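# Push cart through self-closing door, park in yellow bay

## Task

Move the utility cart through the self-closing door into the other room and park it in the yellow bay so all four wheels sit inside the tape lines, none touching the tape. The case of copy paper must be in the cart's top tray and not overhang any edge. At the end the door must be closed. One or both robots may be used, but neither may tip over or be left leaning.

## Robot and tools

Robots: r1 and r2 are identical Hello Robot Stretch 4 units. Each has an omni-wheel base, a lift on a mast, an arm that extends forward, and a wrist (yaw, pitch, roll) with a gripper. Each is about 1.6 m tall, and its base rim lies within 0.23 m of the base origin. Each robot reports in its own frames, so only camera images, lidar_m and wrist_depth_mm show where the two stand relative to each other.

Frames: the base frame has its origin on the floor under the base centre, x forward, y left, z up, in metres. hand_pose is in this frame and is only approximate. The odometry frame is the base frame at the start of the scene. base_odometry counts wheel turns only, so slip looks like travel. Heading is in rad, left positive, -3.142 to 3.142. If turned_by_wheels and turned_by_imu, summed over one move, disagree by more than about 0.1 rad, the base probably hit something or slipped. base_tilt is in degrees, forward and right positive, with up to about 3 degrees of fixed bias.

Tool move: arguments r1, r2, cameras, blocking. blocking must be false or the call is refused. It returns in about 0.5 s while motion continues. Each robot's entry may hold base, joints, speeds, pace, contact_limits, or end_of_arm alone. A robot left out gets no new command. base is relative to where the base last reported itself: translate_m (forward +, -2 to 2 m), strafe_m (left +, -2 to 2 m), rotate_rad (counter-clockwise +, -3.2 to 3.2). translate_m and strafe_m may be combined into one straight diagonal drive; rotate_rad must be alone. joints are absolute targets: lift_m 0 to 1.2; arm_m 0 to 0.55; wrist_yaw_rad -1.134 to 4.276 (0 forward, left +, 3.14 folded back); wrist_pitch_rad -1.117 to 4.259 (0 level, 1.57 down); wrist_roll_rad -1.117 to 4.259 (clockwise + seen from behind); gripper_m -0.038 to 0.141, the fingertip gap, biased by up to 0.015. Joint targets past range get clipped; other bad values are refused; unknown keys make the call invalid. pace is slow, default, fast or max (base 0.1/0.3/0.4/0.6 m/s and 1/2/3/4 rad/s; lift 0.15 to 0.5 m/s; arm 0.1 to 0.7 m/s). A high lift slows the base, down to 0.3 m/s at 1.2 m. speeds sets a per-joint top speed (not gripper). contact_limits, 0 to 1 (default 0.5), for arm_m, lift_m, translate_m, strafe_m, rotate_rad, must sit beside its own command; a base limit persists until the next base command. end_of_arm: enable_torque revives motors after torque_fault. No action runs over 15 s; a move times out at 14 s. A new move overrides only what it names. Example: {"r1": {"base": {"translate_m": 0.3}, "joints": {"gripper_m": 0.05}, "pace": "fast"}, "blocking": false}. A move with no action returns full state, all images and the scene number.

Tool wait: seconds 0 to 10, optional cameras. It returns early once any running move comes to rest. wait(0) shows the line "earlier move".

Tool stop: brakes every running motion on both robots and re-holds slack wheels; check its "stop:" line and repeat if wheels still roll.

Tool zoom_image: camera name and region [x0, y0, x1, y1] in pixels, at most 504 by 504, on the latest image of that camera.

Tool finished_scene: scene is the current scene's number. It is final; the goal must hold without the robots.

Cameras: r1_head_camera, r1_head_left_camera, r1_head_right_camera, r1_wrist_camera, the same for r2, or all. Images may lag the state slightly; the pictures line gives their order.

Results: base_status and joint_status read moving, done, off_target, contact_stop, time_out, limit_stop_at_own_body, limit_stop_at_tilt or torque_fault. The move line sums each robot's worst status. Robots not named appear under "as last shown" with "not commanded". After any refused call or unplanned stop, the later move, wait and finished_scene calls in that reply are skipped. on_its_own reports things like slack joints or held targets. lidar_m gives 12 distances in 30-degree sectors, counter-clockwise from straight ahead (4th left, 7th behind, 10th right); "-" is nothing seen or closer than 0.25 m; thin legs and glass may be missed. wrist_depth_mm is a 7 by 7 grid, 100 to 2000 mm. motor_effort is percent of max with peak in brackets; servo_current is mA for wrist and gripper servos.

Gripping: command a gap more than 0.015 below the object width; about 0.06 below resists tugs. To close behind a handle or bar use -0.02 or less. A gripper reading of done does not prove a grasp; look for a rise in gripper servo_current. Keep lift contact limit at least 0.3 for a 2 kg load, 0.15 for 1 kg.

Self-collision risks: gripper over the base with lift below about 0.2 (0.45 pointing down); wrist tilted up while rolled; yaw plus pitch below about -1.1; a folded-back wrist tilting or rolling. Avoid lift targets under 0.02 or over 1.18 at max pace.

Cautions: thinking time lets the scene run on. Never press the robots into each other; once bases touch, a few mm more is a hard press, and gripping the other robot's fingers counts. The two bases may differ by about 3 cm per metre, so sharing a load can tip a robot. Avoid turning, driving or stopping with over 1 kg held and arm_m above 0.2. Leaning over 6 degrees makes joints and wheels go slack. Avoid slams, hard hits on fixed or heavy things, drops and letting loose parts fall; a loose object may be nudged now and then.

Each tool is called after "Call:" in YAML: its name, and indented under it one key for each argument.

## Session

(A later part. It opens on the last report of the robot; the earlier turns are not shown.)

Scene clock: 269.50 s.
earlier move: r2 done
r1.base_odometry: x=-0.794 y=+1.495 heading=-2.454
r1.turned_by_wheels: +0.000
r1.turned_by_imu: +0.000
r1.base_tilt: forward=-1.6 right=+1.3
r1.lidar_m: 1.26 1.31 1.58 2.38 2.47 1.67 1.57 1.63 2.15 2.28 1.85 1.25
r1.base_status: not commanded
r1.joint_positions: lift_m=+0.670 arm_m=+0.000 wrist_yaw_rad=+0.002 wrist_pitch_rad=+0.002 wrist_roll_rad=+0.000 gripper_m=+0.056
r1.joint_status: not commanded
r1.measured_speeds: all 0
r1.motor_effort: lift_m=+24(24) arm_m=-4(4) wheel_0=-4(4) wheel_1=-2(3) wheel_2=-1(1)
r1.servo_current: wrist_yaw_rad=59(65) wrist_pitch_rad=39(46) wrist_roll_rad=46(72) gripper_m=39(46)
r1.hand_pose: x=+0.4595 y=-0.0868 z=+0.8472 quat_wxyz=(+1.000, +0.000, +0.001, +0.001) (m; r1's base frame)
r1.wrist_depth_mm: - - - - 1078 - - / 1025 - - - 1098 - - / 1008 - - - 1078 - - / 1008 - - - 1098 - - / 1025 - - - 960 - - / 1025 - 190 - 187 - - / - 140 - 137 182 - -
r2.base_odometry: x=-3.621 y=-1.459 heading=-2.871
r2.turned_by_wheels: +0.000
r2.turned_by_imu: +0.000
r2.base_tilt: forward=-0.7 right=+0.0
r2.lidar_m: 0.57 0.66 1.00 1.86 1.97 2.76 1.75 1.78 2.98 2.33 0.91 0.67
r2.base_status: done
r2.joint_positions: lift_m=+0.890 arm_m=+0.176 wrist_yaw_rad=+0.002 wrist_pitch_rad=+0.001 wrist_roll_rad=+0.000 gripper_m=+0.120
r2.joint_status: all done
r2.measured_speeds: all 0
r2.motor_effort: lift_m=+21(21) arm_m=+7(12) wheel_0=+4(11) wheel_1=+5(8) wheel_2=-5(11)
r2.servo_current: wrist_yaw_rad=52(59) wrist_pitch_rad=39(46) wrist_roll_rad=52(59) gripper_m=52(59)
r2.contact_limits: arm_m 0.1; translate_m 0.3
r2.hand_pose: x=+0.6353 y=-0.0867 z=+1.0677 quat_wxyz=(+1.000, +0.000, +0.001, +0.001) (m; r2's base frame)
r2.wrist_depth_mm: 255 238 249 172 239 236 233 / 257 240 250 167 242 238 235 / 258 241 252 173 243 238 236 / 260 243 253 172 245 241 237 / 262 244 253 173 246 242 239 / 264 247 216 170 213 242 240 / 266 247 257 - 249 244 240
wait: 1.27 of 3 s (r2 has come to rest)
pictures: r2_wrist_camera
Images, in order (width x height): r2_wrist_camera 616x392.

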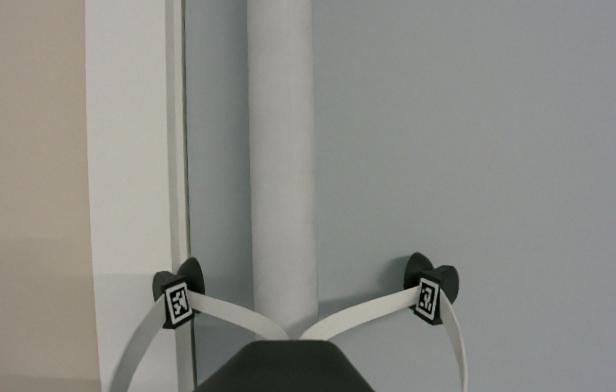

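Call:
move:
  blocking: false
  r2: {"base": {"strafe_m": 0.006}, "joints": {"arm_m": 0.184}, "contact_limits": {"arm_m": 0.0}, "pace": "slow"}

Call:
wait:
  seconds: 0.8

Call:
move:
  blocking: false
  r2: {"joints": {"gripper_m": -0.03}}

Call:
wait:
  seconds: 2
  cameras: ["r2_wrist_camera"]

Scene clock: 275.97 s.
move: r2 moving
r1: as last shown
r1.lidar_m: 1.26 1.30 1.60 2.39 2.41 1.70 1.59 1.62 2.15 2.29 1.84 1.25
r1.motor_effort: lift_m=+24(24) arm_m=-3(4) wheel_0=-3(4) wheel_1=-2(2) wheel_2=-1(1)
r1.servo_current: wrist_yaw_rad=52(65) wrist_pitch_rad=46(52) wrist_roll_rad=52(52) gripper_m=46(46)
r1.wrist_depth_mm: - - - - 1060 - - / 1025 - - - 1078 - - / 1025 - - - 1078 - - / 991 - - - 1078 - - / 1025 - - - 991 - - / 1025 - 190 - 188 - - / - 140 - 137 182 - -
r2.base_odometry: x=-3.619 y=-1.465 heading=-2.871
r2.turned_by_wheels: +0.000
r2.turned_by_imu: +0.001
r2.base_tilt: forward=-0.7 right=+0.0
r2.lidar_m: 0.58 0.69 0.95 1.88 1.96 2.77 1.79 1.73 2.99 2.33 0.89 0.67
r2.base_status: strafe_m moving
r2.joint_positions: lift_m=+0.890 arm_m=+0.183 wrist_yaw_rad=-0.002 wrist_pitch_rad=+0.001 wrist_roll_rad=+0.000 gripper_m=+0.120
r2.joint_status: arm_m moving
r2.measured_speeds: translate_m=+0.000 strafe_m=+0.000 rotate_rad=+0.000 lift_m=+0.000 arm_m=+0.008 wrist_yaw_rad=-0.013 wrist_pitch_rad=+0.000 wrist_roll_rad=+0.000
r2.motor_effort: lift_m=+20(21) arm_m=+13(13) wheel_0=-5(9) wheel_1=+4(9) wheel_2=+1(4)
r2.servo_current: wrist_yaw_rad=46(52) wrist_pitch_rad=39(46) wrist_roll_rad=46(59) gripper_m=46(59)
r2.contact_limits: arm_m 0
r2.hand_pose: x=+0.6425 y=-0.0879 z=+1.0677 quat_wxyz=(+1.000, +0.000, +0.001, -0.001) (m; r2's base frame)
r2.wrist_depth_mm: 246 231 242 163 236 233 230 / 248 232 242 164 236 234 232 / 250 233 245 165 238 236 233 / 251 236 247 165 241 237 235 / 254 237 249 166 242 239 236 / 254 238 248 165 243 239 237 / 256 240 251 - 244 242 239
pictures: none

Scene clock: 276.33 s.
earlier move: r2 done
r1.base_odometry: x=-0.794 y=+1.495 heading=-2.454
r1.turned_by_wheels: +0.000
r1.turned_by_imu: +0.000
r1.base_tilt: forward=-1.6 right=+1.2
r1.lidar_m: 1.28 1.29 1.57 2.40 2.43 1.69 1.57 1.61 2.16 2.28 1.83 1.28
r1.base_status: not commanded
r1.joint_positions: lift_m=+0.670 arm_m=+0.000 wrist_yaw_rad=+0.002 wrist_pitch_rad=+0.002 wrist_roll_rad=+0.000 gripper_m=+0.056
r1.joint_status: not commanded
r1.measured_speeds: all 0
r1.motor_effort: lift_m=+24(24) arm_m=-3(4) wheel_0=-4(4) wheel_1=-2(3) wheel_2=-1(1)
r1.servo_current: wrist_yaw_rad=46(65) wrist_pitch_rad=46(52) wrist_roll_rad=59(59) gripper_m=46(46)
r1.hand_pose: x=+0.4595 y=-0.0868 z=+0.8472 quat_wxyz=(+1.000, +0.000, +0.001, +0.001) (m; r1's base frame)
r1.wrist_depth_mm: - - - - 1060 - - / 991 - - - 1078 - - / 1025 - - - 1078 - - / 1025 - - - 1078 - - / 1025 - - - 991 - - / 1025 - 190 - 187 - - / - 140 - 136 182 - -
r2.base_odometry: x=-3.619 y=-1.465 heading=-2.871
r2.turned_by_wheels: +0.000
r2.turned_by_imu: +0.000
r2.base_tilt: forward=-0.7 right=+0.1
r2.lidar_m: 0.55 0.69 0.96 1.87 1.98 2.76 1.76 1.77 2.97 2.33 0.93 0.66
r2.base_status: done
r2.joint_positions: lift_m=+0.890 arm_m=+0.184 wrist_yaw_rad=-0.002 wrist_pitch_rad=+0.001 wrist_roll_rad=+0.000 gripper_m=+0.120
r2.joint_status: all done
r2.measured_speeds: all 0
r2.motor_effort: lift_m=+21(21) arm_m=+12(13) wheel_0=-1(9) wheel_1=+4(9) wheel_2=+0(4)
r2.servo_current: wrist_yaw_rad=46(65) wrist_pitch_rad=33(46) wrist_roll_rad=52(59) gripper_m=52(59)
r2.contact_limits: arm_m 0
r2.hand_pose: x=+0.6427 y=-0.0880 z=+1.0677 quat_wxyz=(+1.000, +0.000, +0.001, -0.001) (m; r2's base frame)
r2.wrist_depth_mm: 245 231 241 164 236 235 231 / 247 232 242 164 238 235 232 / 249 233 244 165 239 236 234 / 251 236 246 166 240 237 235 / 253 236 248 166 242 238 236 / 254 238 247 165 242 239 238 / 256 239 251 - 245 242 239
wait: 0.37 of 0.8 s (r2 has come to rest)
pictures: none

Scene clock: 276.83 s.
move: r2 moving
r1: as last shown
r1.lidar_m: 1.26 1.31 1.63 2.39 2.44 1.71 1.58 1.61 2.14 2.29 1.85 1.27
r1.motor_effort: lift_m=+24(24) arm_m=-4(4) wheel_0=-4(4) wheel_1=-2(2) wheel_2=-1(1)
r1.servo_current: wrist_yaw_rad=72(72) wrist_pitch_rad=46(46) wrist_roll_rad=46(72) gripper_m=46(46)
r1.wrist_depth_mm: - - - - 1060 - - / 1008 - - - 1078 - - / 1025 - - - 1060 - - / 1008 - - - 1060 - - / 1025 - - - 976 - - / 1042 - 190 - 187 - - / - 140 - 136 182 - -
r2.base_odometry: x=-3.619 y=-1.465 heading=-2.871
r2.turned_by_wheels: +0.000
r2.turned_by_imu: +0.000
r2.base_tilt: forward=-0.7 right=+0.1
r2.lidar_m: 0.58 0.70 0.95 1.86 1.97 2.77 1.76 1.75 2.97 2.35 0.92 0.67
r2.base_status: not commanded
r2.joint_positions: lift_m=+0.890 arm_m=+0.184 wrist_yaw_rad=-0.004 wrist_pitch_rad=+0.001 wrist_roll_rad=+0.000 gripper_m=+0.106
r2.joint_status: gripper_m moving
r2.measured_speeds: translate_m=+0.000 strafe_m=+0.000 rotate_rad=+0.000 lift_m=+0.000 arm_m=+0.000 wrist_yaw_rad=-0.012 wrist_pitch_rad=+0.000 wrist_roll_rad=+0.000
r2.motor_effort: lift_m=+21(21) arm_m=+11(12) wheel_0=-1(2) wheel_1=+4(5) wheel_2=+0(1)
r2.servo_current: wrist_yaw_rad=46(52) wrist_pitch_rad=46(46) wrist_roll_rad=52(52) gripper_m=117(117)
r2.contact_limits: arm_m 0
r2.hand_pose: x=+0.6425 y=-0.0886 z=+1.0677 quat_wxyz=(+1.000, +0.000, +0.001, -0.002) (m; r2's base frame)
r2.wrist_depth_mm: 246 230 242 162 236 235 232 / 247 231 242 162 236 235 233 / 249 234 244 163 239 236 235 / 251 234 246 168 241 238 236 / 252 236 249 167 243 239 236 / 253 238 202 165 243 240 239 / 256 238 251 - 245 243 240
pictures: none

Scene clock: 278.57 s.
earlier move: r2 done
r1.base_odometry: x=-0.794 y=+1.495 heading=-2.454
r1.turned_by_wheels: +0.000
r1.turned_by_imu: +0.000
r1.base_tilt: forward=-1.6 right=+1.3
r1.lidar_m: 1.25 1.30 1.59 2.39 2.46 1.70 1.58 1.64 2.13 2.30 1.85 1.28
r1.base_status: not commanded
r1.joint_positions: lift_m=+0.670 arm_m=+0.000 wrist_yaw_rad=+0.002 wrist_pitch_rad=+0.002 wrist_roll_rad=+0.000 gripper_m=+0.056
r1.joint_status: not commanded
r1.measured_speeds: all 0
r1.motor_effort: lift_m=+24(24) arm_m=-4(4) wheel_0=-4(4) wheel_1=-2(3) wheel_2=-1(1)
r1.servo_current: wrist_yaw_rad=33(72) wrist_pitch_rad=46(46) wrist_roll_rad=59(72) gripper_m=39(46)
r1.hand_pose: x=+0.4595 y=-0.0868 z=+0.8472 quat_wxyz=(+1.000, +0.000, +0.001, +0.001) (m; r1's base frame)
r1.wrist_depth_mm: - - - - 1060 - - / 1008 - - - 1042 - - / 1008 - - - 1078 - - / 1025 - - - 1060 - - / 1042 - - - 991 - - / 1025 - 189 - 188 - - / - 141 - 137 182 - -
r2.base_odometry: x=-3.619 y=-1.465 heading=-2.871
r2.turned_by_wheels: +0.000
r2.turned_by_imu: +0.000
r2.base_tilt: forward=-0.6 right=+0.0
r2.lidar_m: 0.58 0.68 1.00 1.87 1.97 2.77 1.76 1.76 2.98 2.32 0.91 0.66
r2.base_status: not commanded
r2.joint_positions: lift_m=+0.890 arm_m=+0.184 wrist_yaw_rad=+0.000 wrist_pitch_rad=+0.001 wrist_roll_rad=+0.000 gripper_m=-0.029
r2.joint_status: all done
r2.measured_speeds: all 0
r2.motor_effort: lift_m=+20(21) arm_m=+6(12) wheel_0=-1(2) wheel_1=+3(5) wheel_2=-1(2)
r2.servo_current: wrist_yaw_rad=39(59) wrist_pitch_rad=46(46) wrist_roll_rad=39(59) gripper_m=111(247)
r2.contact_limits: arm_m 0
r2.hand_pose: x=+0.6431 y=-0.0876 z=+1.0677 quat_wxyz=(+1.000, +0.000, +0.001, +0.000) (m; r2's base frame)
r2.wrist_depth_mm: 247 231 240 158 232 229 226 / 248 231 241 158 234 230 227 / 251 234 243 160 236 231 229 / 251 235 245 163 236 233 230 / 254 236 246 161 238 236 231 / 256 238 186 162 182 236 234 / 258 241 249 - 241 236 235
wait: 1.73 of 2 s (r2 has come to rest)
pictures: r2_wrist_camera
Images, in order (width x height): r2_wrist_camera 616x392.

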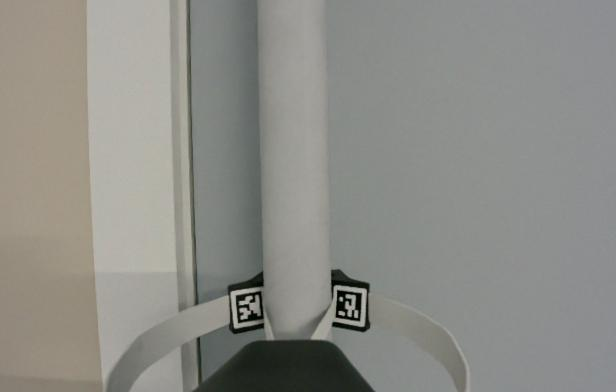

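Call:
move:
  blocking: false
  r2: {"base": {"translate_m": -0.25, "strafe_m": -0.072}, "pace": "slow", "contact_limits": {"translate_m": 0.8}}

Call:
wait:
  seconds: 5
  cameras: ["r2_wrist_camera", "r2_head_camera"]

Scene clock: 283.40 s.
move: r2 moving
r1: as last shown
r1.lidar_m: 1.26 1.30 1.59 2.39 2.46 1.68 1.58 1.62 2.15 2.30 1.82 1.27
r1.motor_effort: lift_m=+24(24) arm_m=-4(4) wheel_0=-3(4) wheel_1=-2(3) wheel_2=-1(1)
r1.servo_current: wrist_yaw_rad=65(65) wrist_pitch_rad=39(46) wrist_roll_rad=59(65) gripper_m=39(46)
r1.wrist_depth_mm: - - - - 1042 - - / 1008 - - - 1060 - - / 1025 - - - 1078 - - / 1008 - - - 1060 - - / 1042 - - - 1008 - - / 1042 - 191 - 187 - - / - 140 - 137 182 - -
r2.base_odometry: x=-3.609 y=-1.458 heading=-2.870
r2.turned_by_wheels: +0.001
r2.turned_by_imu: -0.001
r2.base_tilt: forward=-0.6 right=+0.1
r2.lidar_m: 0.57 0.69 0.97 1.87 1.97 2.73 1.75 1.74 2.99 2.42 0.96 0.69
r2.base_status: translate_m moving; strafe_m moving
r2.joint_positions: lift_m=+0.890 arm_m=+0.184 wrist_yaw_rad=+0.007 wrist_pitch_rad=+0.001 wrist_roll_rad=+0.000 gripper_m=-0.029
r2.joint_status: not commanded
r2.measured_speeds: translate_m=-0.048 strafe_m=-0.016 rotate_rad=+0.001 lift_m=+0.000 arm_m=+0.000 wrist_yaw_rad=+0.021 wrist_pitch_rad=+0.000 wrist_roll_rad=+0.000
r2.motor_effort: lift_m=+21(21) arm_m=-5(7) wheel_0=-8(8) wheel_1=-8(9) wheel_2=+22(22)
r2.servo_current: wrist_yaw_rad=52(59) wrist_pitch_rad=39(46) wrist_roll_rad=52(52) gripper_m=111(117)
r2.contact_limits: arm_m 0; translate_m 0.8
r2.hand_pose: x=+0.6439 y=-0.0855 z=+1.0677 quat_wxyz=(+1.000, +0.000, +0.001, +0.003) (m; r2's base frame)
r2.wrist_depth_mm: 257 238 245 162 236 233 229 / 259 239 246 163 236 232 229 / 260 241 248 164 238 235 231 / 262 242 249 167 240 236 232 / 264 244 251 167 242 237 234 / 265 246 186 167 180 238 236 / 267 263 255 - 244 - 236
pictures: none

Scene clock: 286.73 s.
earlier move: r2 done
r1.base_odometry: x=-0.794 y=+1.495 heading=-2.454
r1.turned_by_wheels: +0.000
r1.turned_by_imu: +0.000
r1.base_tilt: forward=-1.6 right=+1.3
r1.lidar_m: 1.36 1.29 1.59 2.40 2.45 1.68 1.59 1.61 2.16 2.29 1.85 1.26
r1.base_status: not commanded
r1.joint_positions: lift_m=+0.670 arm_m=+0.000 wrist_yaw_rad=+0.002 wrist_pitch_rad=+0.002 wrist_roll_rad=+0.000 gripper_m=+0.056
r1.joint_status: not commanded
r1.measured_speeds: all 0
r1.motor_effort: lift_m=+24(24) arm_m=-4(4) wheel_0=-3(4) wheel_1=-2(3) wheel_2=-1(1)
r1.servo_current: wrist_yaw_rad=59(72) wrist_pitch_rad=39(52) wrist_roll_rad=33(65) gripper_m=46(46)
r1.hand_pose: x=+0.4595 y=-0.0868 z=+0.8472 quat_wxyz=(+1.000, +0.000, +0.001, +0.001) (m; r1's base frame)
r1.wrist_depth_mm: - - - - - - - / 1025 - - 1281 1281 - - / 1025 - - - 1308 - - / - - - - 1008 - - / 1025 - - - 1025 - - / 1025 - 190 - 187 - - / - 140 - 137 1025 - -
r2.base_odometry: x=-3.398 y=-1.328 heading=-2.868
r2.turned_by_wheels: +0.002
r2.turned_by_imu: +0.007
r2.base_tilt: forward=-0.6 right=+0.0
r2.lidar_m: 0.60 0.93 1.34 1.95 2.05 2.87 1.50 1.49 2.88 2.79 1.22 0.71
r2.base_status: done
r2.joint_positions: lift_m=+0.890 arm_m=+0.184 wrist_yaw_rad=+0.021 wrist_pitch_rad=+0.001 wrist_roll_rad=+0.000 gripper_m=-0.029
r2.joint_status: not commanded
r2.measured_speeds: all 0
r2.on_its_own: wrist_yaw_rad is at rest, and its servo_current (117 mA) is outside its rest range (0 to 104 mA)
r2.motor_effort: lift_m=+21(21) arm_m=-5(7) wheel_0=+12(16) wheel_1=-1(13) wheel_2=+25(28)
r2.servo_current: wrist_yaw_rad=117(137) wrist_pitch_rad=39(46) wrist_roll_rad=39(65) gripper_m=104(117)
r2.contact_limits: arm_m 0; translate_m 0.8
r2.hand_pose: x=+0.6451 y=-0.0814 z=+1.0677 quat_wxyz=(+1.000, +0.000, +0.001, +0.010) (m; r2's base frame)
r2.wrist_depth_mm: - - 236 173 251 259 266 / - - 236 164 252 259 266 / - - 237 171 253 263 268 / - - 240 171 254 263 270 / - - 241 167 257 265 273 / - 159 182 167 255 267 273 / - 143 243 - 256 270 276
wait: 3.33 of 5 s (r2 has come to rest)
pictures: r2_head_camera, r2_wrist_camera
Images, in order (width x height): r2_head_camera 420x560, r2_wrist_camera 616x392.

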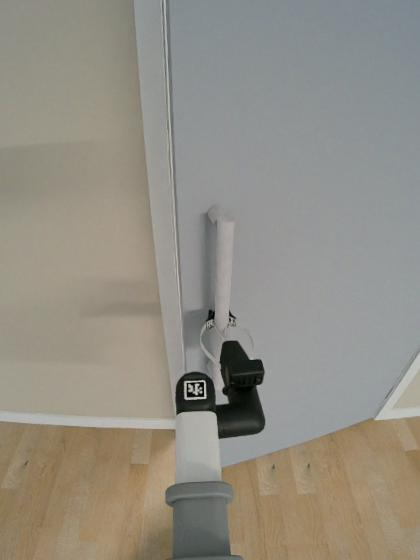

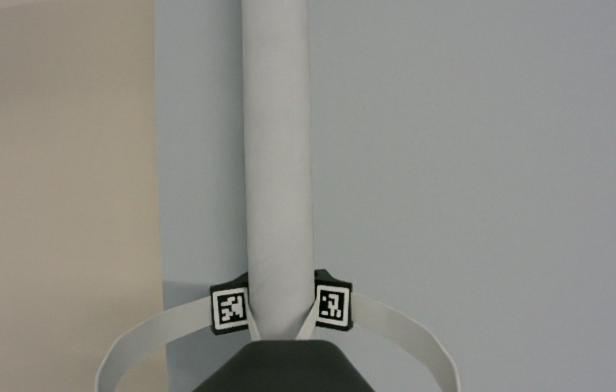

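Door opening. Continue.

Call:
move:
  blocking: false
  r2: {"base": {"translate_m": -0.21, "strafe_m": -0.14}, "pace": "slow", "contact_limits": {"translate_m": 0.8}}

Call:
wait:
  seconds: 5
  cameras: ["r2_wrist_camera", "r2_head_camera"]

Scene clock: 290.80 s.
move: r2 moving
r1: as last shown
r1.lidar_m: 1.37 1.31 1.59 2.39 2.44 1.67 1.56 1.63 2.15 2.31 1.87 1.25
r1.motor_effort: lift_m=+24(24) arm_m=-4(4) wheel_0=-3(4) wheel_1=-3(3) wheel_2=-1(1)
r1.servo_current: wrist_yaw_rad=39(65) wrist_pitch_rad=52(52) wrist_roll_rad=52(65) gripper_m=39(46)
r1.wrist_depth_mm: - - - - - - - / 1008 - - 1255 1308 - - / 1025 - - 1336 1308 - - / - - - - 1008 - - / 1042 - - - 1025 - - / 1008 - 191 - 188 - - / - 140 - 136 1042 - -
r2.base_odometry: x=-3.389 y=-1.318 heading=-2.865
r2.turned_by_wheels: +0.003
r2.turned_by_imu: +0.008
r2.base_tilt: forward=-0.6 right=+0.1
r2.lidar_m: 0.58 0.95 1.35 1.96 2.07 2.93 1.48 1.47 2.89 2.78 1.19 0.70
r2.base_status: translate_m moving; strafe_m moving
r2.joint_positions: lift_m=+0.890 arm_m=+0.184 wrist_yaw_rad=+0.021 wrist_pitch_rad=+0.001 wrist_roll_rad=+0.000 gripper_m=-0.029
r2.joint_status: not commanded
r2.measured_speeds: translate_m=-0.044 strafe_m=-0.031 rotate_rad=+0.002 lift_m=+0.000 arm_m=+0.000 wrist_yaw_rad=+0.000 wrist_pitch_rad=+0.000 wrist_roll_rad=+0.000
r2.motor_effort: lift_m=+20(21) arm_m=-5(5) wheel_0=+18(24) wheel_1=-4(5) wheel_2=+27(29)
r2.servo_current: wrist_yaw_rad=104(130) wrist_pitch_rad=39(46) wrist_roll_rad=59(59) gripper_m=111(111)
r2.contact_limits: arm_m 0; translate_m 0.8
r2.hand_pose: x=+0.6451 y=-0.0814 z=+1.0677 quat_wxyz=(+1.000, +0.000, +0.001, +0.010) (m; r2's base frame)
r2.wrist_depth_mm: - - 235 172 250 259 266 / - - 236 165 252 260 267 / - 234 238 172 255 263 270 / - - 240 171 254 264 270 / - - 240 167 256 265 272 / - 159 181 167 256 267 272 / - 143 243 - 259 271 277
pictures: none

Scene clock: 294.00 s.
earlier move: r2 done
r1.base_odometry: x=-0.794 y=+1.495 heading=-2.454
r1.turned_by_wheels: +0.000
r1.turned_by_imu: +0.000
r1.base_tilt: forward=-1.6 right=+1.3
r1.lidar_m: 1.42 1.30 1.57 2.39 2.43 1.70 1.58 1.64 2.15 2.29 1.86 1.28
r1.base_status: not commanded
r1.joint_positions: lift_m=+0.670 arm_m=+0.000 wrist_yaw_rad=+0.002 wrist_pitch_rad=+0.002 wrist_roll_rad=+0.000 gripper_m=+0.056
r1.joint_status: not commanded
r1.measured_speeds: all 0
r1.motor_effort: lift_m=+24(24) arm_m=-4(4) wheel_0=-4(4) wheel_1=-2(3) wheel_2=-1(2)
r1.servo_current: wrist_yaw_rad=52(72) wrist_pitch_rad=46(52) wrist_roll_rad=52(65) gripper_m=39(52)
r1.hand_pose: x=+0.4595 y=-0.0868 z=+0.8472 quat_wxyz=(+1.000, +0.000, +0.001, +0.001) (m; r1's base frame)
r1.wrist_depth_mm: - - - - - - - / - - - 1430 - - - / - - - 1430 - - - / - - - - - - - / 1042 - - - - - - / 1025 - 190 - 187 - - / - 140 - 136 1042 - -
r2.base_odometry: x=-3.235 y=-1.137 heading=-2.865
r2.turned_by_wheels: +0.000
r2.turned_by_imu: +0.141
r2.base_tilt: forward=-0.6 right=+0.0
r2.lidar_m: 0.59 1.17 1.85 2.10 2.38 3.74 1.32 3.20 2.65 2.45 1.23 0.72
r2.base_status: done
r2.joint_positions: lift_m=+0.890 arm_m=+0.184 wrist_yaw_rad=+0.026 wrist_pitch_rad=+0.001 wrist_roll_rad=+0.000 gripper_m=-0.029
r2.joint_status: not commanded
r2.measured_speeds: all 0
r2.on_its_own: wrist_yaw_rad is at rest, and its servo_current (163 mA) is outside its rest range (0 to 104 mA)
r2.motor_effort: lift_m=+21(21) arm_m=-8(8) wheel_0=+16(25) wheel_1=+2(7) wheel_2=+22(31)
r2.servo_current: wrist_yaw_rad=163(176) wrist_pitch_rad=39(46) wrist_roll_rad=52(59) gripper_m=98(117)
r2.contact_limits: arm_m 0; translate_m 0.8
r2.hand_pose: x=+0.6457 y=-0.0799 z=+1.0677 quat_wxyz=(+1.000, +0.000, +0.001, +0.013) (m; r2's base frame)
r2.wrist_depth_mm: - - 235 174 252 262 270 / - - 236 165 253 262 268 / - 233 237 172 255 263 271 / - - 239 172 256 266 273 / - - 240 167 256 266 274 / - 160 182 167 256 268 276 / - - 242 - 259 272 278
wait: 3.20 of 5 s (r2 has come to rest)
pictures: r2_head_camera, r2_wrist_camera
Images, in order (width x height): r2_head_camera 420x560, r2_wrist_camera 616x392.

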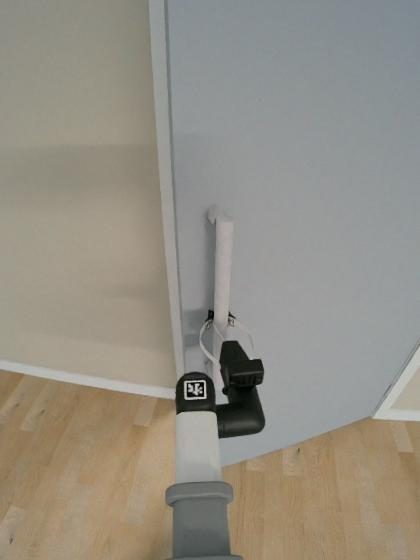

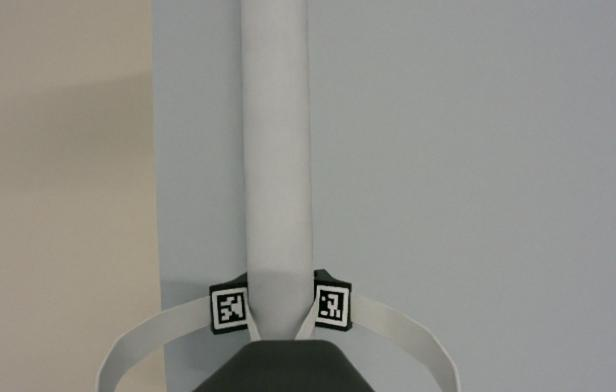

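Call:
move:
  blocking: false
  r2: {"base": {"translate_m": -0.22, "strafe_m": -0.18}, "pace": "slow", "contact_limits": {"translate_m": 0.8}}

Call:
wait:
  seconds: 5
  cameras: ["r2_wrist_camera", "r2_head_camera"]

Scene clock: 308.93 s.
move: r2 moving
r1: as last shown
r1.lidar_m: 1.43 1.28 1.60 2.38 2.44 1.69 1.57 1.62 2.15 2.31 1.88 1.27
r1.motor_effort: lift_m=+24(24) arm_m=-4(4) wheel_0=-3(4) wheel_1=-2(2) wheel_2=-1(1)
r1.servo_current: wrist_yaw_rad=65(65) wrist_pitch_rad=46(46) wrist_roll_rad=52(65) gripper_m=39(46)
r1.wrist_depth_mm: - - - - - - - / - - - 1430 - - - / - - - 1464 - - - / - - - - - - - / 1042 - - - - - - / 1025 - 190 - 187 - - / - 140 - 137 1025 - -
r2.base_odometry: x=-3.227 y=-1.126 heading=-2.862
r2.turned_by_wheels: +0.003
r2.turned_by_imu: +0.008
r2.base_tilt: forward=-0.7 right=+0.0
r2.lidar_m: 0.59 1.16 1.90 2.09 2.37 3.78 1.29 3.18 2.62 2.39 1.22 0.70
r2.base_status: translate_m moving; strafe_m moving
r2.joint_positions: lift_m=+0.890 arm_m=+0.184 wrist_yaw_rad=+0.026 wrist_pitch_rad=+0.001 wrist_roll_rad=+0.000 gripper_m=-0.029
r2.joint_status: not commanded
r2.measured_speeds: translate_m=-0.039 strafe_m=-0.035 rotate_rad=+0.003 lift_m=+0.000 arm_m=+0.000 wrist_yaw_rad=+0.000 wrist_pitch_rad=+0.000 wrist_roll_rad=+0.000
r2.motor_effort: lift_m=+21(21) arm_m=-7(8) wheel_0=+19(19) wheel_1=-4(6) wheel_2=+25(26)
r2.servo_current: wrist_yaw_rad=156(169) wrist_pitch_rad=46(46) wrist_roll_rad=46(52) gripper_m=98(104)
r2.contact_limits: arm_m 0; translate_m 0.8
r2.hand_pose: x=+0.6457 y=-0.0799 z=+1.0677 quat_wxyz=(+1.000, +0.000, +0.001, +0.013) (m; r2's base frame)
r2.wrist_depth_mm: - - 235 245 251 260 268 / - - 236 246 253 262 268 / - 235 236 173 255 265 271 / - - 237 173 255 265 273 / - - 239 167 256 268 274 / - 160 182 167 256 267 276 / - 144 243 - 259 272 279
pictures: none

Scene clock: 312.53 s.
earlier move: r2 done
r1.base_odometry: x=-0.794 y=+1.495 heading=-2.454
r1.turned_by_wheels: +0.000
r1.turned_by_imu: +0.000
r1.base_tilt: forward=-1.6 right=+1.3
r1.lidar_m: 1.48 1.31 1.60 2.39 2.45 1.67 1.57 1.62 2.17 2.30 1.82 1.28
r1.base_status: not commanded
r1.joint_positions: lift_m=+0.670 arm_m=+0.000 wrist_yaw_rad=+0.002 wrist_pitch_rad=+0.002 wrist_roll_rad=+0.000 gripper_m=+0.056
r1.joint_status: not commanded
r1.measured_speeds: all 0
r1.motor_effort: lift_m=+24(24) arm_m=-3(4) wheel_0=-4(4) wheel_1=-2(3) wheel_2=-1(1)
r1.servo_current: wrist_yaw_rad=52(78) wrist_pitch_rad=46(52) wrist_roll_rad=46(72) gripper_m=46(46)
r1.hand_pose: x=+0.4595 y=-0.0868 z=+0.8472 quat_wxyz=(+1.000, +0.000, +0.001, +0.001) (m; r1's base frame)
r1.wrist_depth_mm: - - - - - - - / - - - 1618 - - - / - - - 1537 - - - / - - - - - - - / 1008 - - - - - - / 1060 - 190 - 187 - - / - 141 - 137 1025 - -
r2.base_odometry: x=-3.073 y=-0.903 heading=-2.862
r2.turned_by_wheels: -0.001
r2.turned_by_imu: +0.230
r2.base_tilt: forward=-0.7 right=+0.0
r2.lidar_m: 0.60 1.47 2.31 2.36 3.04 1.18 1.37 2.61 2.43 1.80 1.08 0.70
r2.base_status: done
r2.joint_positions: lift_m=+0.890 arm_m=+0.184 wrist_yaw_rad=+0.027 wrist_pitch_rad=+0.001 wrist_roll_rad=+0.000 gripper_m=-0.029
r2.joint_status: not commanded
r2.measured_speeds: translate_m=-0.001 strafe_m=+0.000 rotate_rad=-0.001 lift_m=+0.000 arm_m=+0.000 wrist_yaw_rad=+0.000 wrist_pitch_rad=+0.000 wrist_roll_rad=+0.000
r2.on_its_own: wrist_yaw_rad is at rest, and its servo_current (163 mA) is outside its rest range (0 to 104 mA)
r2.motor_effort: lift_m=+21(21) arm_m=-8(9) wheel_0=+14(26) wheel_1=+1(6) wheel_2=+18(31)
r2.servo_current: wrist_yaw_rad=163(189) wrist_pitch_rad=46(46) wrist_roll_rad=46(59) gripper_m=98(104)
r2.contact_limits: arm_m 0; translate_m 0.8
r2.hand_pose: x=+0.6458 y=-0.0795 z=+1.0677 quat_wxyz=(+1.000, +0.000, +0.001, +0.014) (m; r2's base frame)
r2.wrist_depth_mm: - - 240 170 244 245 246 / - - 240 164 245 247 248 / - - 242 169 247 248 250 / - - 243 170 247 248 250 / - - 246 167 248 250 252 / - - 182 167 250 252 254 / - - 248 - 252 253 255
wait: 3.60 of 5 s (r2 has come to rest)
pictures: r2_head_camera, r2_wrist_camera
Images, in order (width x height): r2_head_camera 420x560, r2_wrist_camera 616x392.

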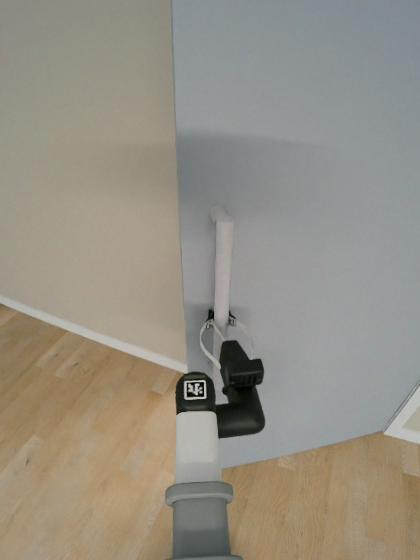

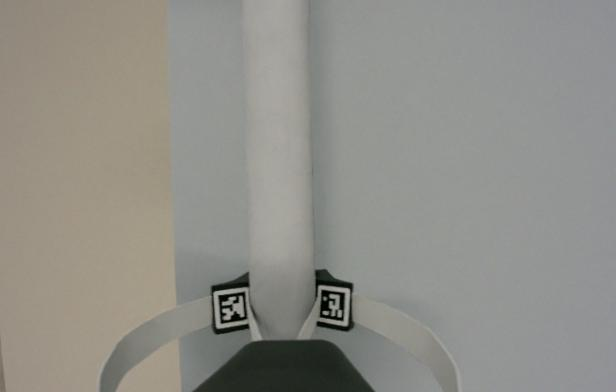

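Call:
move:
  blocking: false
  r2: {"base": {"translate_m": -0.26, "strafe_m": -0.2}, "pace": "slow", "contact_limits": {"translate_m": 0.8}}

Call:
wait:
  seconds: 5
  cameras: ["r2_wrist_camera", "r2_head_camera", "r1_head_camera"]

Scene clock: 318.20 s.
move: r2 moving
r1: as last shown
r1.lidar_m: 1.47 1.30 1.60 2.40 2.44 1.71 1.54 1.64 2.16 2.28 1.86 1.29
r1.motor_effort: lift_m=+24(24) arm_m=-3(4) wheel_0=-4(4) wheel_1=-2(2) wheel_2=-1(1)
r1.servo_current: wrist_yaw_rad=59(59) wrist_pitch_rad=46(46) wrist_roll_rad=52(59) gripper_m=46(46)
r1.wrist_depth_mm: - - - - - - - / - - - 1661 - - - / - - - 1618 - - - / - - - - - - - / 1042 - - - - - - / 1025 - 190 - 187 - - / - 141 - 137 1008 - -
r2.base_odometry: x=-3.065 y=-0.893 heading=-2.859
r2.turned_by_wheels: +0.003
r2.turned_by_imu: +0.009
r2.base_tilt: forward=-0.6 right=+0.1
r2.lidar_m: 0.60 1.50 2.32 2.35 3.07 1.20 1.44 2.59 2.43 1.77 1.10 0.71
r2.base_status: translate_m moving; strafe_m moving
r2.joint_positions: lift_m=+0.890 arm_m=+0.184 wrist_yaw_rad=+0.027 wrist_pitch_rad=+0.001 wrist_roll_rad=+0.000 gripper_m=-0.029
r2.joint_status: not commanded
r2.measured_speeds: translate_m=-0.042 strafe_m=-0.032 rotate_rad=+0.001 lift_m=+0.000 arm_m=+0.000 wrist_yaw_rad=+0.000 wrist_pitch_rad=+0.000 wrist_roll_rad=+0.000
r2.motor_effort: lift_m=+21(21) arm_m=-8(8) wheel_0=+17(18) wheel_1=-6(7) wheel_2=+27(27)
r2.servo_current: wrist_yaw_rad=169(182) wrist_pitch_rad=39(46) wrist_roll_rad=52(52) gripper_m=104(104)
r2.contact_limits: arm_m 0; translate_m 0.8
r2.hand_pose: x=+0.6458 y=-0.0795 z=+1.0677 quat_wxyz=(+1.000, +0.000, +0.001, +0.014) (m; r2's base frame)
r2.wrist_depth_mm: - - 239 241 243 245 246 / - - 242 164 245 246 248 / - - 243 172 245 248 249 / - - 244 171 247 249 250 / - - 245 166 249 251 252 / - - 182 167 248 252 253 / - - 249 - 250 252 255
pictures: none

Scene clock: 322.23 s.
earlier move: r2 done
r1.base_odometry: x=-0.794 y=+1.495 heading=-2.454
r1.turned_by_wheels: +0.000
r1.turned_by_imu: +0.000
r1.base_tilt: forward=-1.6 right=+1.3
r1.lidar_m: 1.53 1.32 1.58 2.39 2.44 1.68 1.57 1.62 2.14 2.28 1.82 1.28
r1.base_status: not commanded
r1.joint_positions: lift_m=+0.670 arm_m=+0.000 wrist_yaw_rad=+0.002 wrist_pitch_rad=+0.002 wrist_roll_rad=+0.000 gripper_m=+0.056
r1.joint_status: not commanded
r1.measured_speeds: all 0
r1.motor_effort: lift_m=+24(24) arm_m=-4(4) wheel_0=-4(4) wheel_1=-2(3) wheel_2=-1(1)
r1.servo_current: wrist_yaw_rad=26(65) wrist_pitch_rad=46(52) wrist_roll_rad=52(78) gripper_m=39(52)
r1.hand_pose: x=+0.4595 y=-0.0868 z=+0.8472 quat_wxyz=(+1.000, +0.000, +0.001, +0.001) (m; r1's base frame)
r1.wrist_depth_mm: - - - - - - - / - - - - - - - / - - - - - - - / - - - - - - - / 1025 - - - - - - / 1042 - 191 - 188 - - / - 140 - 143 1025 - -
r2.base_odometry: x=-2.880 y=-0.639 heading=-2.860
r2.turned_by_wheels: -0.001
r2.turned_by_imu: +0.283
r2.base_tilt: forward=-0.6 right=+0.0
r2.lidar_m: 0.59 2.08 2.53 2.90 1.17 1.25 2.68 2.18 2.17 1.41 0.93 0.69
r2.base_status: done
r2.joint_positions: lift_m=+0.890 arm_m=+0.184 wrist_yaw_rad=+0.028 wrist_pitch_rad=+0.001 wrist_roll_rad=+0.000 gripper_m=-0.029
r2.joint_status: not commanded
r2.measured_speeds: translate_m=+0.000 strafe_m=+0.001 rotate_rad=-0.004 lift_m=+0.000 arm_m=+0.000 wrist_yaw_rad=+0.000 wrist_pitch_rad=+0.000 wrist_roll_rad=+0.000
r2.on_its_own: wrist_yaw_rad is at rest, and its servo_current (176 mA) is outside its rest range (0 to 104 mA)
r2.motor_effort: lift_m=+20(21) arm_m=-8(9) wheel_0=+13(29) wheel_1=+1(7) wheel_2=+17(32)
r2.servo_current: wrist_yaw_rad=176(202) wrist_pitch_rad=39(46) wrist_roll_rad=52(59) gripper_m=104(111)
r2.contact_limits: arm_m 0; translate_m 0.8
r2.hand_pose: x=+0.6459 y=-0.0793 z=+1.0677 quat_wxyz=(+1.000, +0.000, +0.001, +0.014) (m; r2's base frame)
r2.wrist_depth_mm: - - 247 163 236 228 223 / - - 248 164 236 229 224 / - - 249 169 237 230 226 / - - 251 169 239 231 228 / - - 253 166 240 233 228 / - - 182 167 238 234 229 / - - 257 - 240 233 230
wait: 4.03 of 5 s (r2 has come to rest)
pictures: r1_head_camera, r2_head_camera, r2_wrist_camera
Images, in order (width x height): r1_head_camera 420x560, r2_head_camera 420x560, r2_wrist_camera 616x392.

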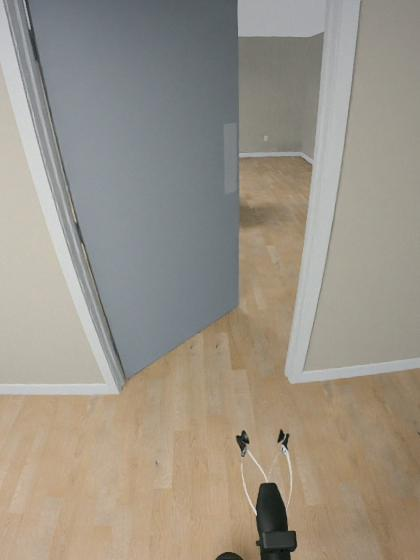

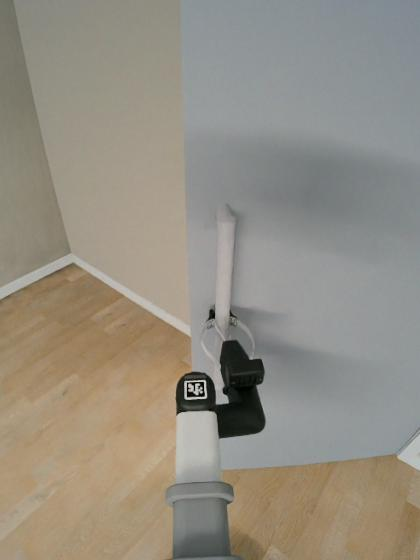

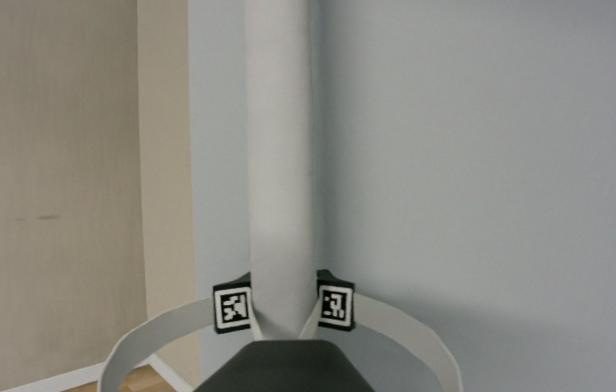

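Call:
move:
  blocking: false
  r2: {"base": {"translate_m": -0.28, "strafe_m": -0.03}, "pace": "slow", "contact_limits": {"translate_m": 0.8}}

Call:
wait:
  seconds: 5
  cameras: ["r2_wrist_camera", "r2_head_camera", "r1_head_camera"]

Scene clock: 335.30 s.
move: r2 moving
r1: as last shown
r1.lidar_m: 1.53 1.31 1.58 2.39 2.47 1.69 1.56 1.64 2.11 2.30 1.85 1.28
r1.motor_effort: lift_m=+24(24) arm_m=-4(4) wheel_0=-3(4) wheel_1=-2(2) wheel_2=-1(1)
r1.servo_current: wrist_yaw_rad=46(65) wrist_pitch_rad=46(52) wrist_roll_rad=52(59) gripper_m=46(46)
r1.wrist_depth_mm: - - - - - - - / - - - - - - - / - - - - - - - / - - - - - - - / 1008 - - - - - - / 1042 - 190 - 187 - - / - 141 - 143 1025 - -
r2.base_odometry: x=-2.868 y=-0.634 heading=-2.858
r2.turned_by_wheels: +0.002
r2.turned_by_imu: +0.004
r2.base_tilt: forward=-0.6 right=+0.0
r2.lidar_m: 0.59 2.14 2.57 2.87 1.17 1.29 2.62 2.18 2.17 1.40 0.94 0.67
r2.base_status: translate_m moving; strafe_m moving
r2.joint_positions: lift_m=+0.890 arm_m=+0.184 wrist_yaw_rad=+0.028 wrist_pitch_rad=+0.001 wrist_roll_rad=+0.000 gripper_m=-0.029
r2.joint_status: not commanded
r2.measured_speeds: translate_m=-0.050 strafe_m=-0.005 rotate_rad=-0.002 lift_m=+0.000 arm_m=+0.000 wrist_yaw_rad=+0.000 wrist_pitch_rad=+0.000 wrist_roll_rad=+0.000
r2.motor_effort: lift_m=+21(21) arm_m=-8(9) wheel_0=+4(13) wheel_1=-5(6) wheel_2=+26(26)
r2.servo_current: wrist_yaw_rad=189(189) wrist_pitch_rad=39(46) wrist_roll_rad=52(52) gripper_m=98(104)
r2.contact_limits: arm_m 0; translate_m 0.8
r2.hand_pose: x=+0.6459 y=-0.0793 z=+1.0677 quat_wxyz=(+1.000, +0.000, +0.001, +0.014) (m; r2's base frame)
r2.wrist_depth_mm: - - 246 163 235 229 224 / - - 247 163 236 229 226 / - - 249 169 237 231 227 / - - 250 169 239 233 229 / - - 252 166 240 234 229 / - - 182 167 239 236 232 / - - 256 - 241 235 232
pictures: none

Scene clock: 338.90 s.
earlier move: r2 done
r1.base_odometry: x=-0.794 y=+1.495 heading=-2.454
r1.turned_by_wheels: +0.000
r1.turned_by_imu: +0.000
r1.base_tilt: forward=-1.6 right=+1.2
r1.lidar_m: 1.65 1.32 1.58 2.40 2.44 1.68 1.58 1.61 2.16 2.30 1.87 1.27
r1.base_status: not commanded
r1.joint_positions: lift_m=+0.670 arm_m=+0.000 wrist_yaw_rad=+0.002 wrist_pitch_rad=+0.002 wrist_roll_rad=+0.000 gripper_m=+0.056
r1.joint_status: not commanded
r1.measured_speeds: all 0
r1.motor_effort: lift_m=+24(24) arm_m=-3(4) wheel_0=-3(4) wheel_1=-2(3) wheel_2=-1(1)
r1.servo_current: wrist_yaw_rad=46(65) wrist_pitch_rad=46(52) wrist_roll_rad=26(78) gripper_m=39(52)
r1.hand_pose: x=+0.4595 y=-0.0868 z=+0.8472 quat_wxyz=(+1.000, +0.000, +0.001, +0.001) (m; r1's base frame)
r1.wrist_depth_mm: - - - - - - - / - - - - - - - / - - 1808 - - - - / - - - - - - - / 1042 - - - - - - / - - 192 - 188 - - / - 141 - 143 1025 - -
r2.base_odometry: x=-2.620 y=-0.532 heading=-2.860
r2.turned_by_wheels: -0.002
r2.turned_by_imu: +0.001
r2.base_tilt: forward=-0.6 right=+0.1
r2.lidar_m: 0.59 2.45 2.75 3.13 1.02 1.48 2.39 1.98 1.99 1.61 1.29 0.73
r2.base_status: done
r2.joint_positions: lift_m=+0.890 arm_m=+0.184 wrist_yaw_rad=+0.009 wrist_pitch_rad=+0.001 wrist_roll_rad=+0.000 gripper_m=-0.029
r2.joint_status: not commanded
r2.measured_speeds: all 0
r2.motor_effort: lift_m=+21(21) arm_m=-8(9) wheel_0=-10(13) wheel_1=-7(9) wheel_2=+11(27)
r2.servo_current: wrist_yaw_rad=59(195) wrist_pitch_rad=46(46) wrist_roll_rad=46(59) gripper_m=91(104)
r2.contact_limits: arm_m 0; translate_m 0.8
r2.hand_pose: x=+0.6443 y=-0.0849 z=+1.0677 quat_wxyz=(+1.000, +0.000, +0.001, +0.004) (m; r2's base frame)
r2.wrist_depth_mm: - - 230 162 259 278 293 / - - 232 164 259 276 293 / - - 233 165 260 279 294 / - - 234 166 263 281 297 / - - 235 167 266 282 300 / - - 186 167 179 285 300 / - - 235 - 271 278 301
wait: 3.60 of 5 s (r2 has come to rest)
pictures: r1_head_camera, r2_head_camera, r2_wrist_camera
Images, in order (width x height): r1_head_camera 420x560, r2_head_camera 420x560, r2_wrist_camera 616x392.

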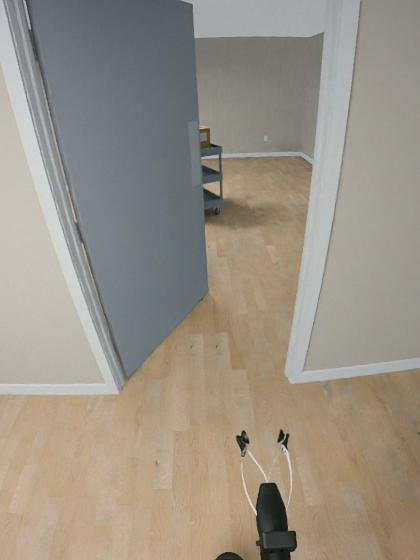

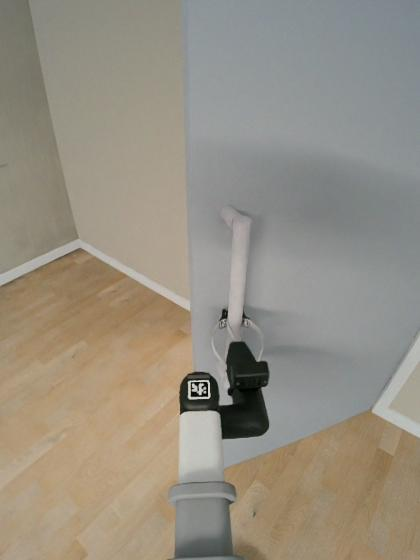

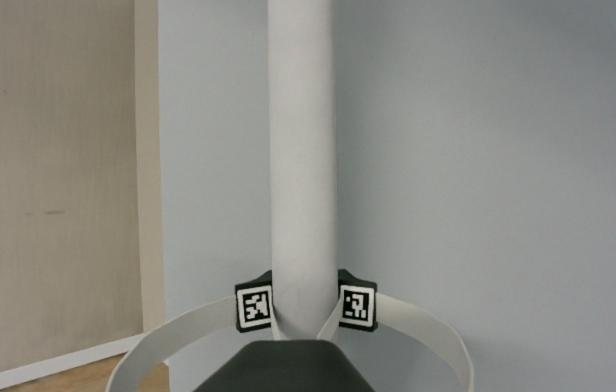

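Call:
move:
  blocking: false
  r2: {"base": {"translate_m": -0.22, "strafe_m": -0.12}, "pace": "slow", "contact_limits": {"translate_m": 0.8}}

Call:
wait:
  seconds: 5
  cameras: ["r2_wrist_camera", "r2_head_camera", "r1_head_camera"]

Scene clock: 347.73 s.
move: r2 moving
r1: as last shown
r1.base_tilt: forward=-1.6 right=+1.3
r1.lidar_m: 1.67 1.30 1.61 2.39 2.44 1.69 1.58 1.61 2.14 2.29 1.86 1.28
r1.motor_effort: lift_m=+24(24) arm_m=-4(4) wheel_0=-3(4) wheel_1=-2(2) wheel_2=-1(1)
r1.servo_current: wrist_yaw_rad=39(65) wrist_pitch_rad=46(52) wrist_roll_rad=33(52) gripper_m=39(52)
r1.wrist_depth_mm: - - - - - - - / - - - - - - - / - - 1863 - - - - / - - - - - - - / 1025 - - - - - - / - - 192 - 187 - - / - 141 - 153 1025 - -
r2.base_odometry: x=-2.610 y=-0.522 heading=-2.860
r2.turned_by_wheels: +0.000
r2.turned_by_imu: +0.001
r2.base_tilt: forward=-0.6 right=+0.0
r2.lidar_m: 0.58 2.44 2.76 3.13 1.02 1.49 2.39 1.97 1.97 1.60 1.33 0.72
r2.base_status: translate_m moving; strafe_m moving
r2.joint_positions: lift_m=+0.890 arm_m=+0.184 wrist_yaw_rad=+0.009 wrist_pitch_rad=+0.001 wrist_roll_rad=+0.000 gripper_m=-0.029
r2.joint_status: not commanded
r2.measured_speeds: translate_m=-0.048 strafe_m=-0.027 rotate_rad=+0.002 lift_m=+0.000 arm_m=+0.000 wrist_yaw_rad=+0.000 wrist_pitch_rad=+0.000 wrist_roll_rad=+0.000
r2.motor_effort: lift_m=+20(21) arm_m=-9(9) wheel_0=-7(12) wheel_1=-10(11) wheel_2=+17(17)
r2.servo_current: wrist_yaw_rad=59(65) wrist_pitch_rad=39(46) wrist_roll_rad=46(65) gripper_m=98(104)
r2.contact_limits: arm_m 0; translate_m 0.8
r2.hand_pose: x=+0.6443 y=-0.0849 z=+1.0677 quat_wxyz=(+1.000, +0.000, +0.001, +0.004) (m; r2's base frame)
r2.wrist_depth_mm: - - 231 162 259 278 293 / - - 232 163 262 279 293 / - - 233 165 262 279 298 / - - 234 166 263 285 297 / - - 236 166 267 283 301 / - - 187 167 180 286 304 / - - 236 - 271 278 306
pictures: none

Scene clock: 350.90 s.
earlier move: r2 done
r1.base_odometry: x=-0.794 y=+1.495 heading=-2.454
r1.turned_by_wheels: +0.000
r1.turned_by_imu: +0.000
r1.base_tilt: forward=-1.6 right=+1.3
r1.lidar_m: 1.89 1.30 1.63 2.40 2.46 1.70 1.59 1.63 2.14 2.29 1.85 1.28
r1.base_status: not commanded
r1.joint_positions: lift_m=+0.670 arm_m=+0.000 wrist_yaw_rad=+0.002 wrist_pitch_rad=+0.002 wrist_roll_rad=+0.000 gripper_m=+0.056
r1.joint_status: not commanded
r1.measured_speeds: all 0
r1.motor_effort: lift_m=+24(24) arm_m=-3(4) wheel_0=-4(4) wheel_1=-2(3) wheel_2=-1(1)
r1.servo_current: wrist_yaw_rad=46(65) wrist_pitch_rad=46(52) wrist_roll_rad=65(65) gripper_m=46(52)
r1.hand_pose: x=+0.4595 y=-0.0868 z=+0.8472 quat_wxyz=(+1.000, +0.000, +0.001, +0.001) (m; r1's base frame)
r1.wrist_depth_mm: - - - - - - - / - - - - - - - / - - - - - - - / - - - - - - - / 1042 - - - - - - / - - 191 - 188 - - / - 141 1863 153 1025 - -
r2.base_odometry: x=-2.442 y=-0.356 heading=-2.860
r2.turned_by_wheels: +0.000
r2.turned_by_imu: +0.002
r2.base_tilt: forward=-0.7 right=+0.0
r2.lidar_m: 0.57 2.59 3.01 1.07 1.04 4.02 2.15 1.77 1.73 1.70 1.42 0.78
r2.base_status: done
r2.joint_positions: lift_m=+0.890 arm_m=+0.184 wrist_yaw_rad=+0.009 wrist_pitch_rad=+0.001 wrist_roll_rad=+0.000 gripper_m=-0.029
r2.joint_status: not commanded
r2.measured_speeds: all 0
r2.motor_effort: lift_m=+21(21) arm_m=-8(9) wheel_0=-5(12) wheel_1=-7(12) wheel_2=+13(18)
r2.servo_current: wrist_yaw_rad=65(72) wrist_pitch_rad=33(46) wrist_roll_rad=46(65) gripper_m=98(104)
r2.contact_limits: arm_m 0; translate_m 0.8
r2.hand_pose: x=+0.6443 y=-0.0849 z=+1.0677 quat_wxyz=(+1.000, +0.000, +0.001, +0.004) (m; r2's base frame)
r2.wrist_depth_mm: - 211 224 162 290 338 389 / - 211 226 162 290 342 389 / - 213 226 164 293 340 394 / - 214 228 165 294 347 394 / - 214 229 166 294 345 397 / - 214 186 167 180 357 402 / - - 227 - 304 - -
wait: 3.17 of 5 s (r2 has come to rest)
pictures: r1_head_camera, r2_head_camera, r2_wrist_camera
Images, in order (width x height): r1_head_camera 420x560, r2_head_camera 420x560, r2_wrist_camera 616x392.

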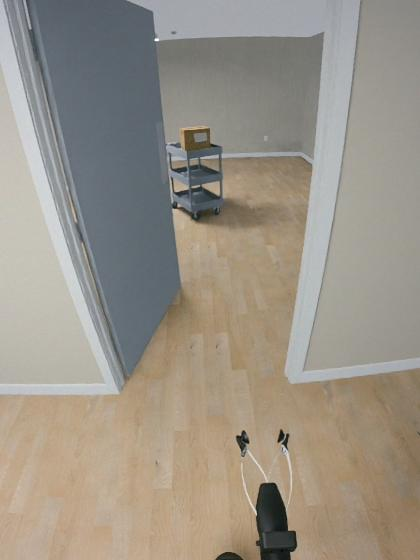

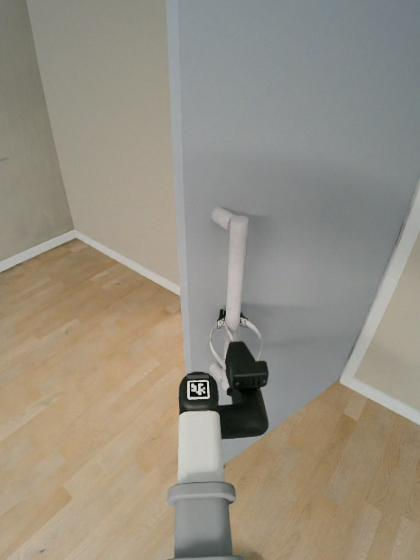

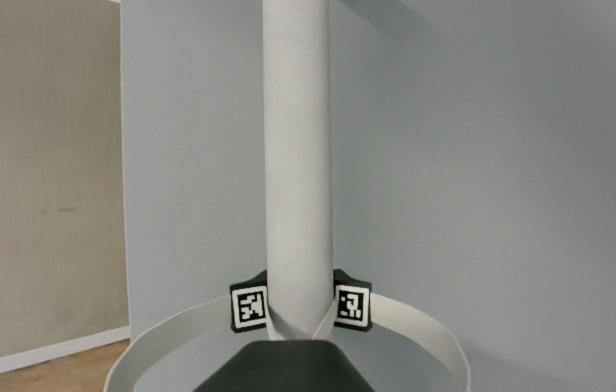

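Call:
move:
  blocking: false
  r2: {"base": {"translate_m": -0.14, "strafe_m": -0.17}, "pace": "slow", "contact_limits": {"translate_m": 0.8}}

Call:
wait:
  seconds: 5
  cameras: ["r2_wrist_camera", "r2_head_camera", "r1_head_camera"]

Scene clock: 355.03 s.
move: r2 moving
r1: as last shown
r1.lidar_m: 1.87 1.31 1.60 2.39 2.45 1.69 1.57 1.62 2.13 2.30 1.85 1.28
r1.motor_effort: lift_m=+24(24) arm_m=-4(4) wheel_0=-4(4) wheel_1=-2(2) wheel_2=-1(1)
r1.servo_current: wrist_yaw_rad=52(78) wrist_pitch_rad=39(46) wrist_roll_rad=59(59) gripper_m=39(46)
r1.wrist_depth_mm: - - - - - - - / - - - - - - - / - - - - - - - / - - - - - - - / 1042 - - - - - - / - - 191 - 187 - - / - 140 1808 153 1042 - -
r2.base_odometry: x=-2.437 y=-0.344 heading=-2.859
r2.turned_by_wheels: +0.001
r2.turned_by_imu: +0.002
r2.base_tilt: forward=-0.6 right=+0.1
r2.lidar_m: 0.59 2.60 3.02 1.11 1.04 4.00 2.11 1.72 1.72 1.73 1.43 0.79
r2.base_status: translate_m moving; strafe_m moving
r2.joint_positions: lift_m=+0.890 arm_m=+0.184 wrist_yaw_rad=+0.009 wrist_pitch_rad=+0.001 wrist_roll_rad=+0.000 gripper_m=-0.029
r2.joint_status: not commanded
r2.measured_speeds: translate_m=-0.032 strafe_m=-0.037 rotate_rad=-0.001 lift_m=+0.000 arm_m=+0.000 wrist_yaw_rad=+0.000 wrist_pitch_rad=+0.000 wrist_roll_rad=+0.000
r2.motor_effort: lift_m=+20(21) arm_m=-8(9) wheel_0=+6(7) wheel_1=-11(11) wheel_2=+17(17)
r2.servo_current: wrist_yaw_rad=52(72) wrist_pitch_rad=39(46) wrist_roll_rad=52(65) gripper_m=98(104)
r2.contact_limits: arm_m 0; translate_m 0.8
r2.hand_pose: x=+0.6443 y=-0.0849 z=+1.0677 quat_wxyz=(+1.000, +0.000, +0.001, +0.004) (m; r2's base frame)
r2.wrist_depth_mm: - 211 228 162 291 340 394 / - 211 226 163 291 343 392 / - 213 228 163 294 343 394 / - 213 228 167 294 347 397 / - 215 229 166 296 345 399 / - 216 186 167 180 357 404 / - - 225 - 306 373 -
pictures: none

Scene clock: 358.00 s.
earlier move: r2 done
r1.base_odometry: x=-0.794 y=+1.495 heading=-2.454
r1.turned_by_wheels: +0.000
r1.turned_by_imu: +0.000
r1.base_tilt: forward=-1.6 right=+1.3
r1.lidar_m: 2.25 1.27 1.56 2.41 2.46 1.70 1.57 1.63 2.15 2.29 1.86 1.27
r1.base_status: not commanded
r1.joint_positions: lift_m=+0.670 arm_m=+0.000 wrist_yaw_rad=+0.002 wrist_pitch_rad=+0.002 wrist_roll_rad=+0.000 gripper_m=+0.056
r1.joint_status: not commanded
r1.measured_speeds: all 0
r1.motor_effort: lift_m=+24(24) arm_m=-3(4) wheel_0=-3(4) wheel_1=-2(3) wheel_2=-1(1)
r1.servo_current: wrist_yaw_rad=33(78) wrist_pitch_rad=39(52) wrist_roll_rad=26(65) gripper_m=39(52)
r1.hand_pose: x=+0.4595 y=-0.0868 z=+0.8472 quat_wxyz=(+1.000, +0.000, +0.001, +0.001) (m; r1's base frame)
r1.wrist_depth_mm: - - - - - - - / - - - - - - - / - - - - - - - / - - - - - - - / 1060 - - - - - - / - - 192 - 187 - - / - 151 1863 153 1042 - -
r2.base_odometry: x=-2.355 y=-0.154 heading=-2.857
r2.turned_by_wheels: +0.003
r2.turned_by_imu: +0.008
r2.base_tilt: forward=-0.7 right=+0.0
r2.lidar_m: 0.58 2.67 3.22 1.15 1.28 3.40 1.84 1.51 1.52 1.69 1.39 0.88
r2.base_status: done
r2.joint_positions: lift_m=+0.890 arm_m=+0.184 wrist_yaw_rad=+0.020 wrist_pitch_rad=+0.001 wrist_roll_rad=+0.000 gripper_m=-0.029
r2.joint_status: not commanded
r2.measured_speeds: all 0
r2.on_its_own: wrist_yaw_rad is at rest, and its servo_current (111 mA) is outside its rest range (0 to 104 mA)
r2.motor_effort: lift_m=+20(21) arm_m=-4(9) wheel_0=+25(29) wheel_1=+4(11) wheel_2=+16(22)
r2.servo_current: wrist_yaw_rad=111(124) wrist_pitch_rad=46(52) wrist_roll_rad=39(65) gripper_m=91(104)
r2.contact_limits: arm_m 0; translate_m 0.8
r2.hand_pose: x=+0.6450 y=-0.0818 z=+1.0677 quat_wxyz=(+1.000, +0.000, +0.001, +0.010) (m; r2's base frame)
r2.wrist_depth_mm: - 200 156 278 330 - - / - 201 218 279 332 392 - / - 205 218 281 330 397 - / - 202 162 282 332 394 - / - 207 158 276 334 394 - / - 195 166 180 325 399 - / - 203 224 - 135 - -
wait: 2.97 of 5 s (r2 has come to rest)
pictures: r1_head_camera, r2_head_camera, r2_wrist_camera
Images, in order (width x height): r1_head_camera 420x560, r2_head_camera 420x560, r2_wrist_camera 616x392.

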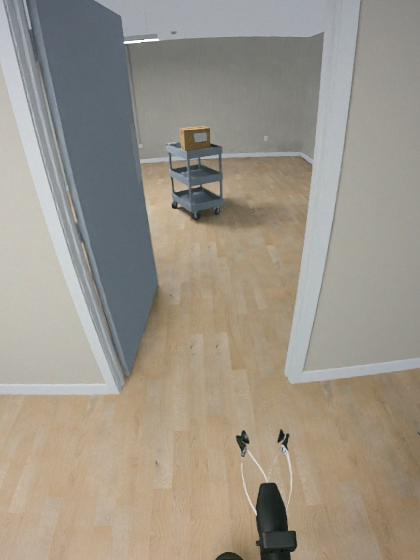

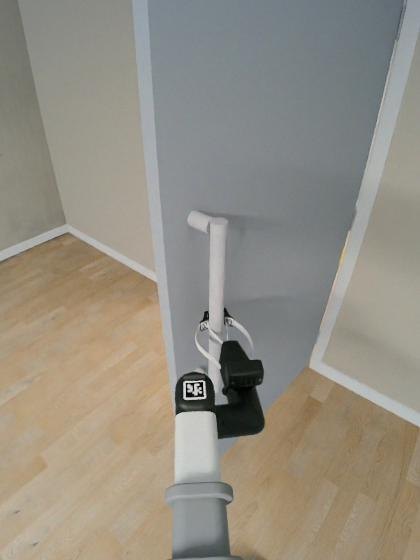

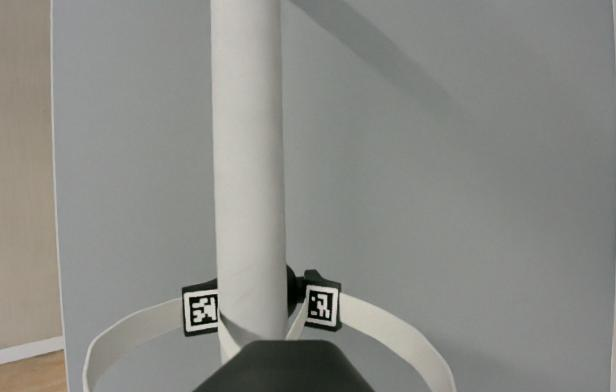

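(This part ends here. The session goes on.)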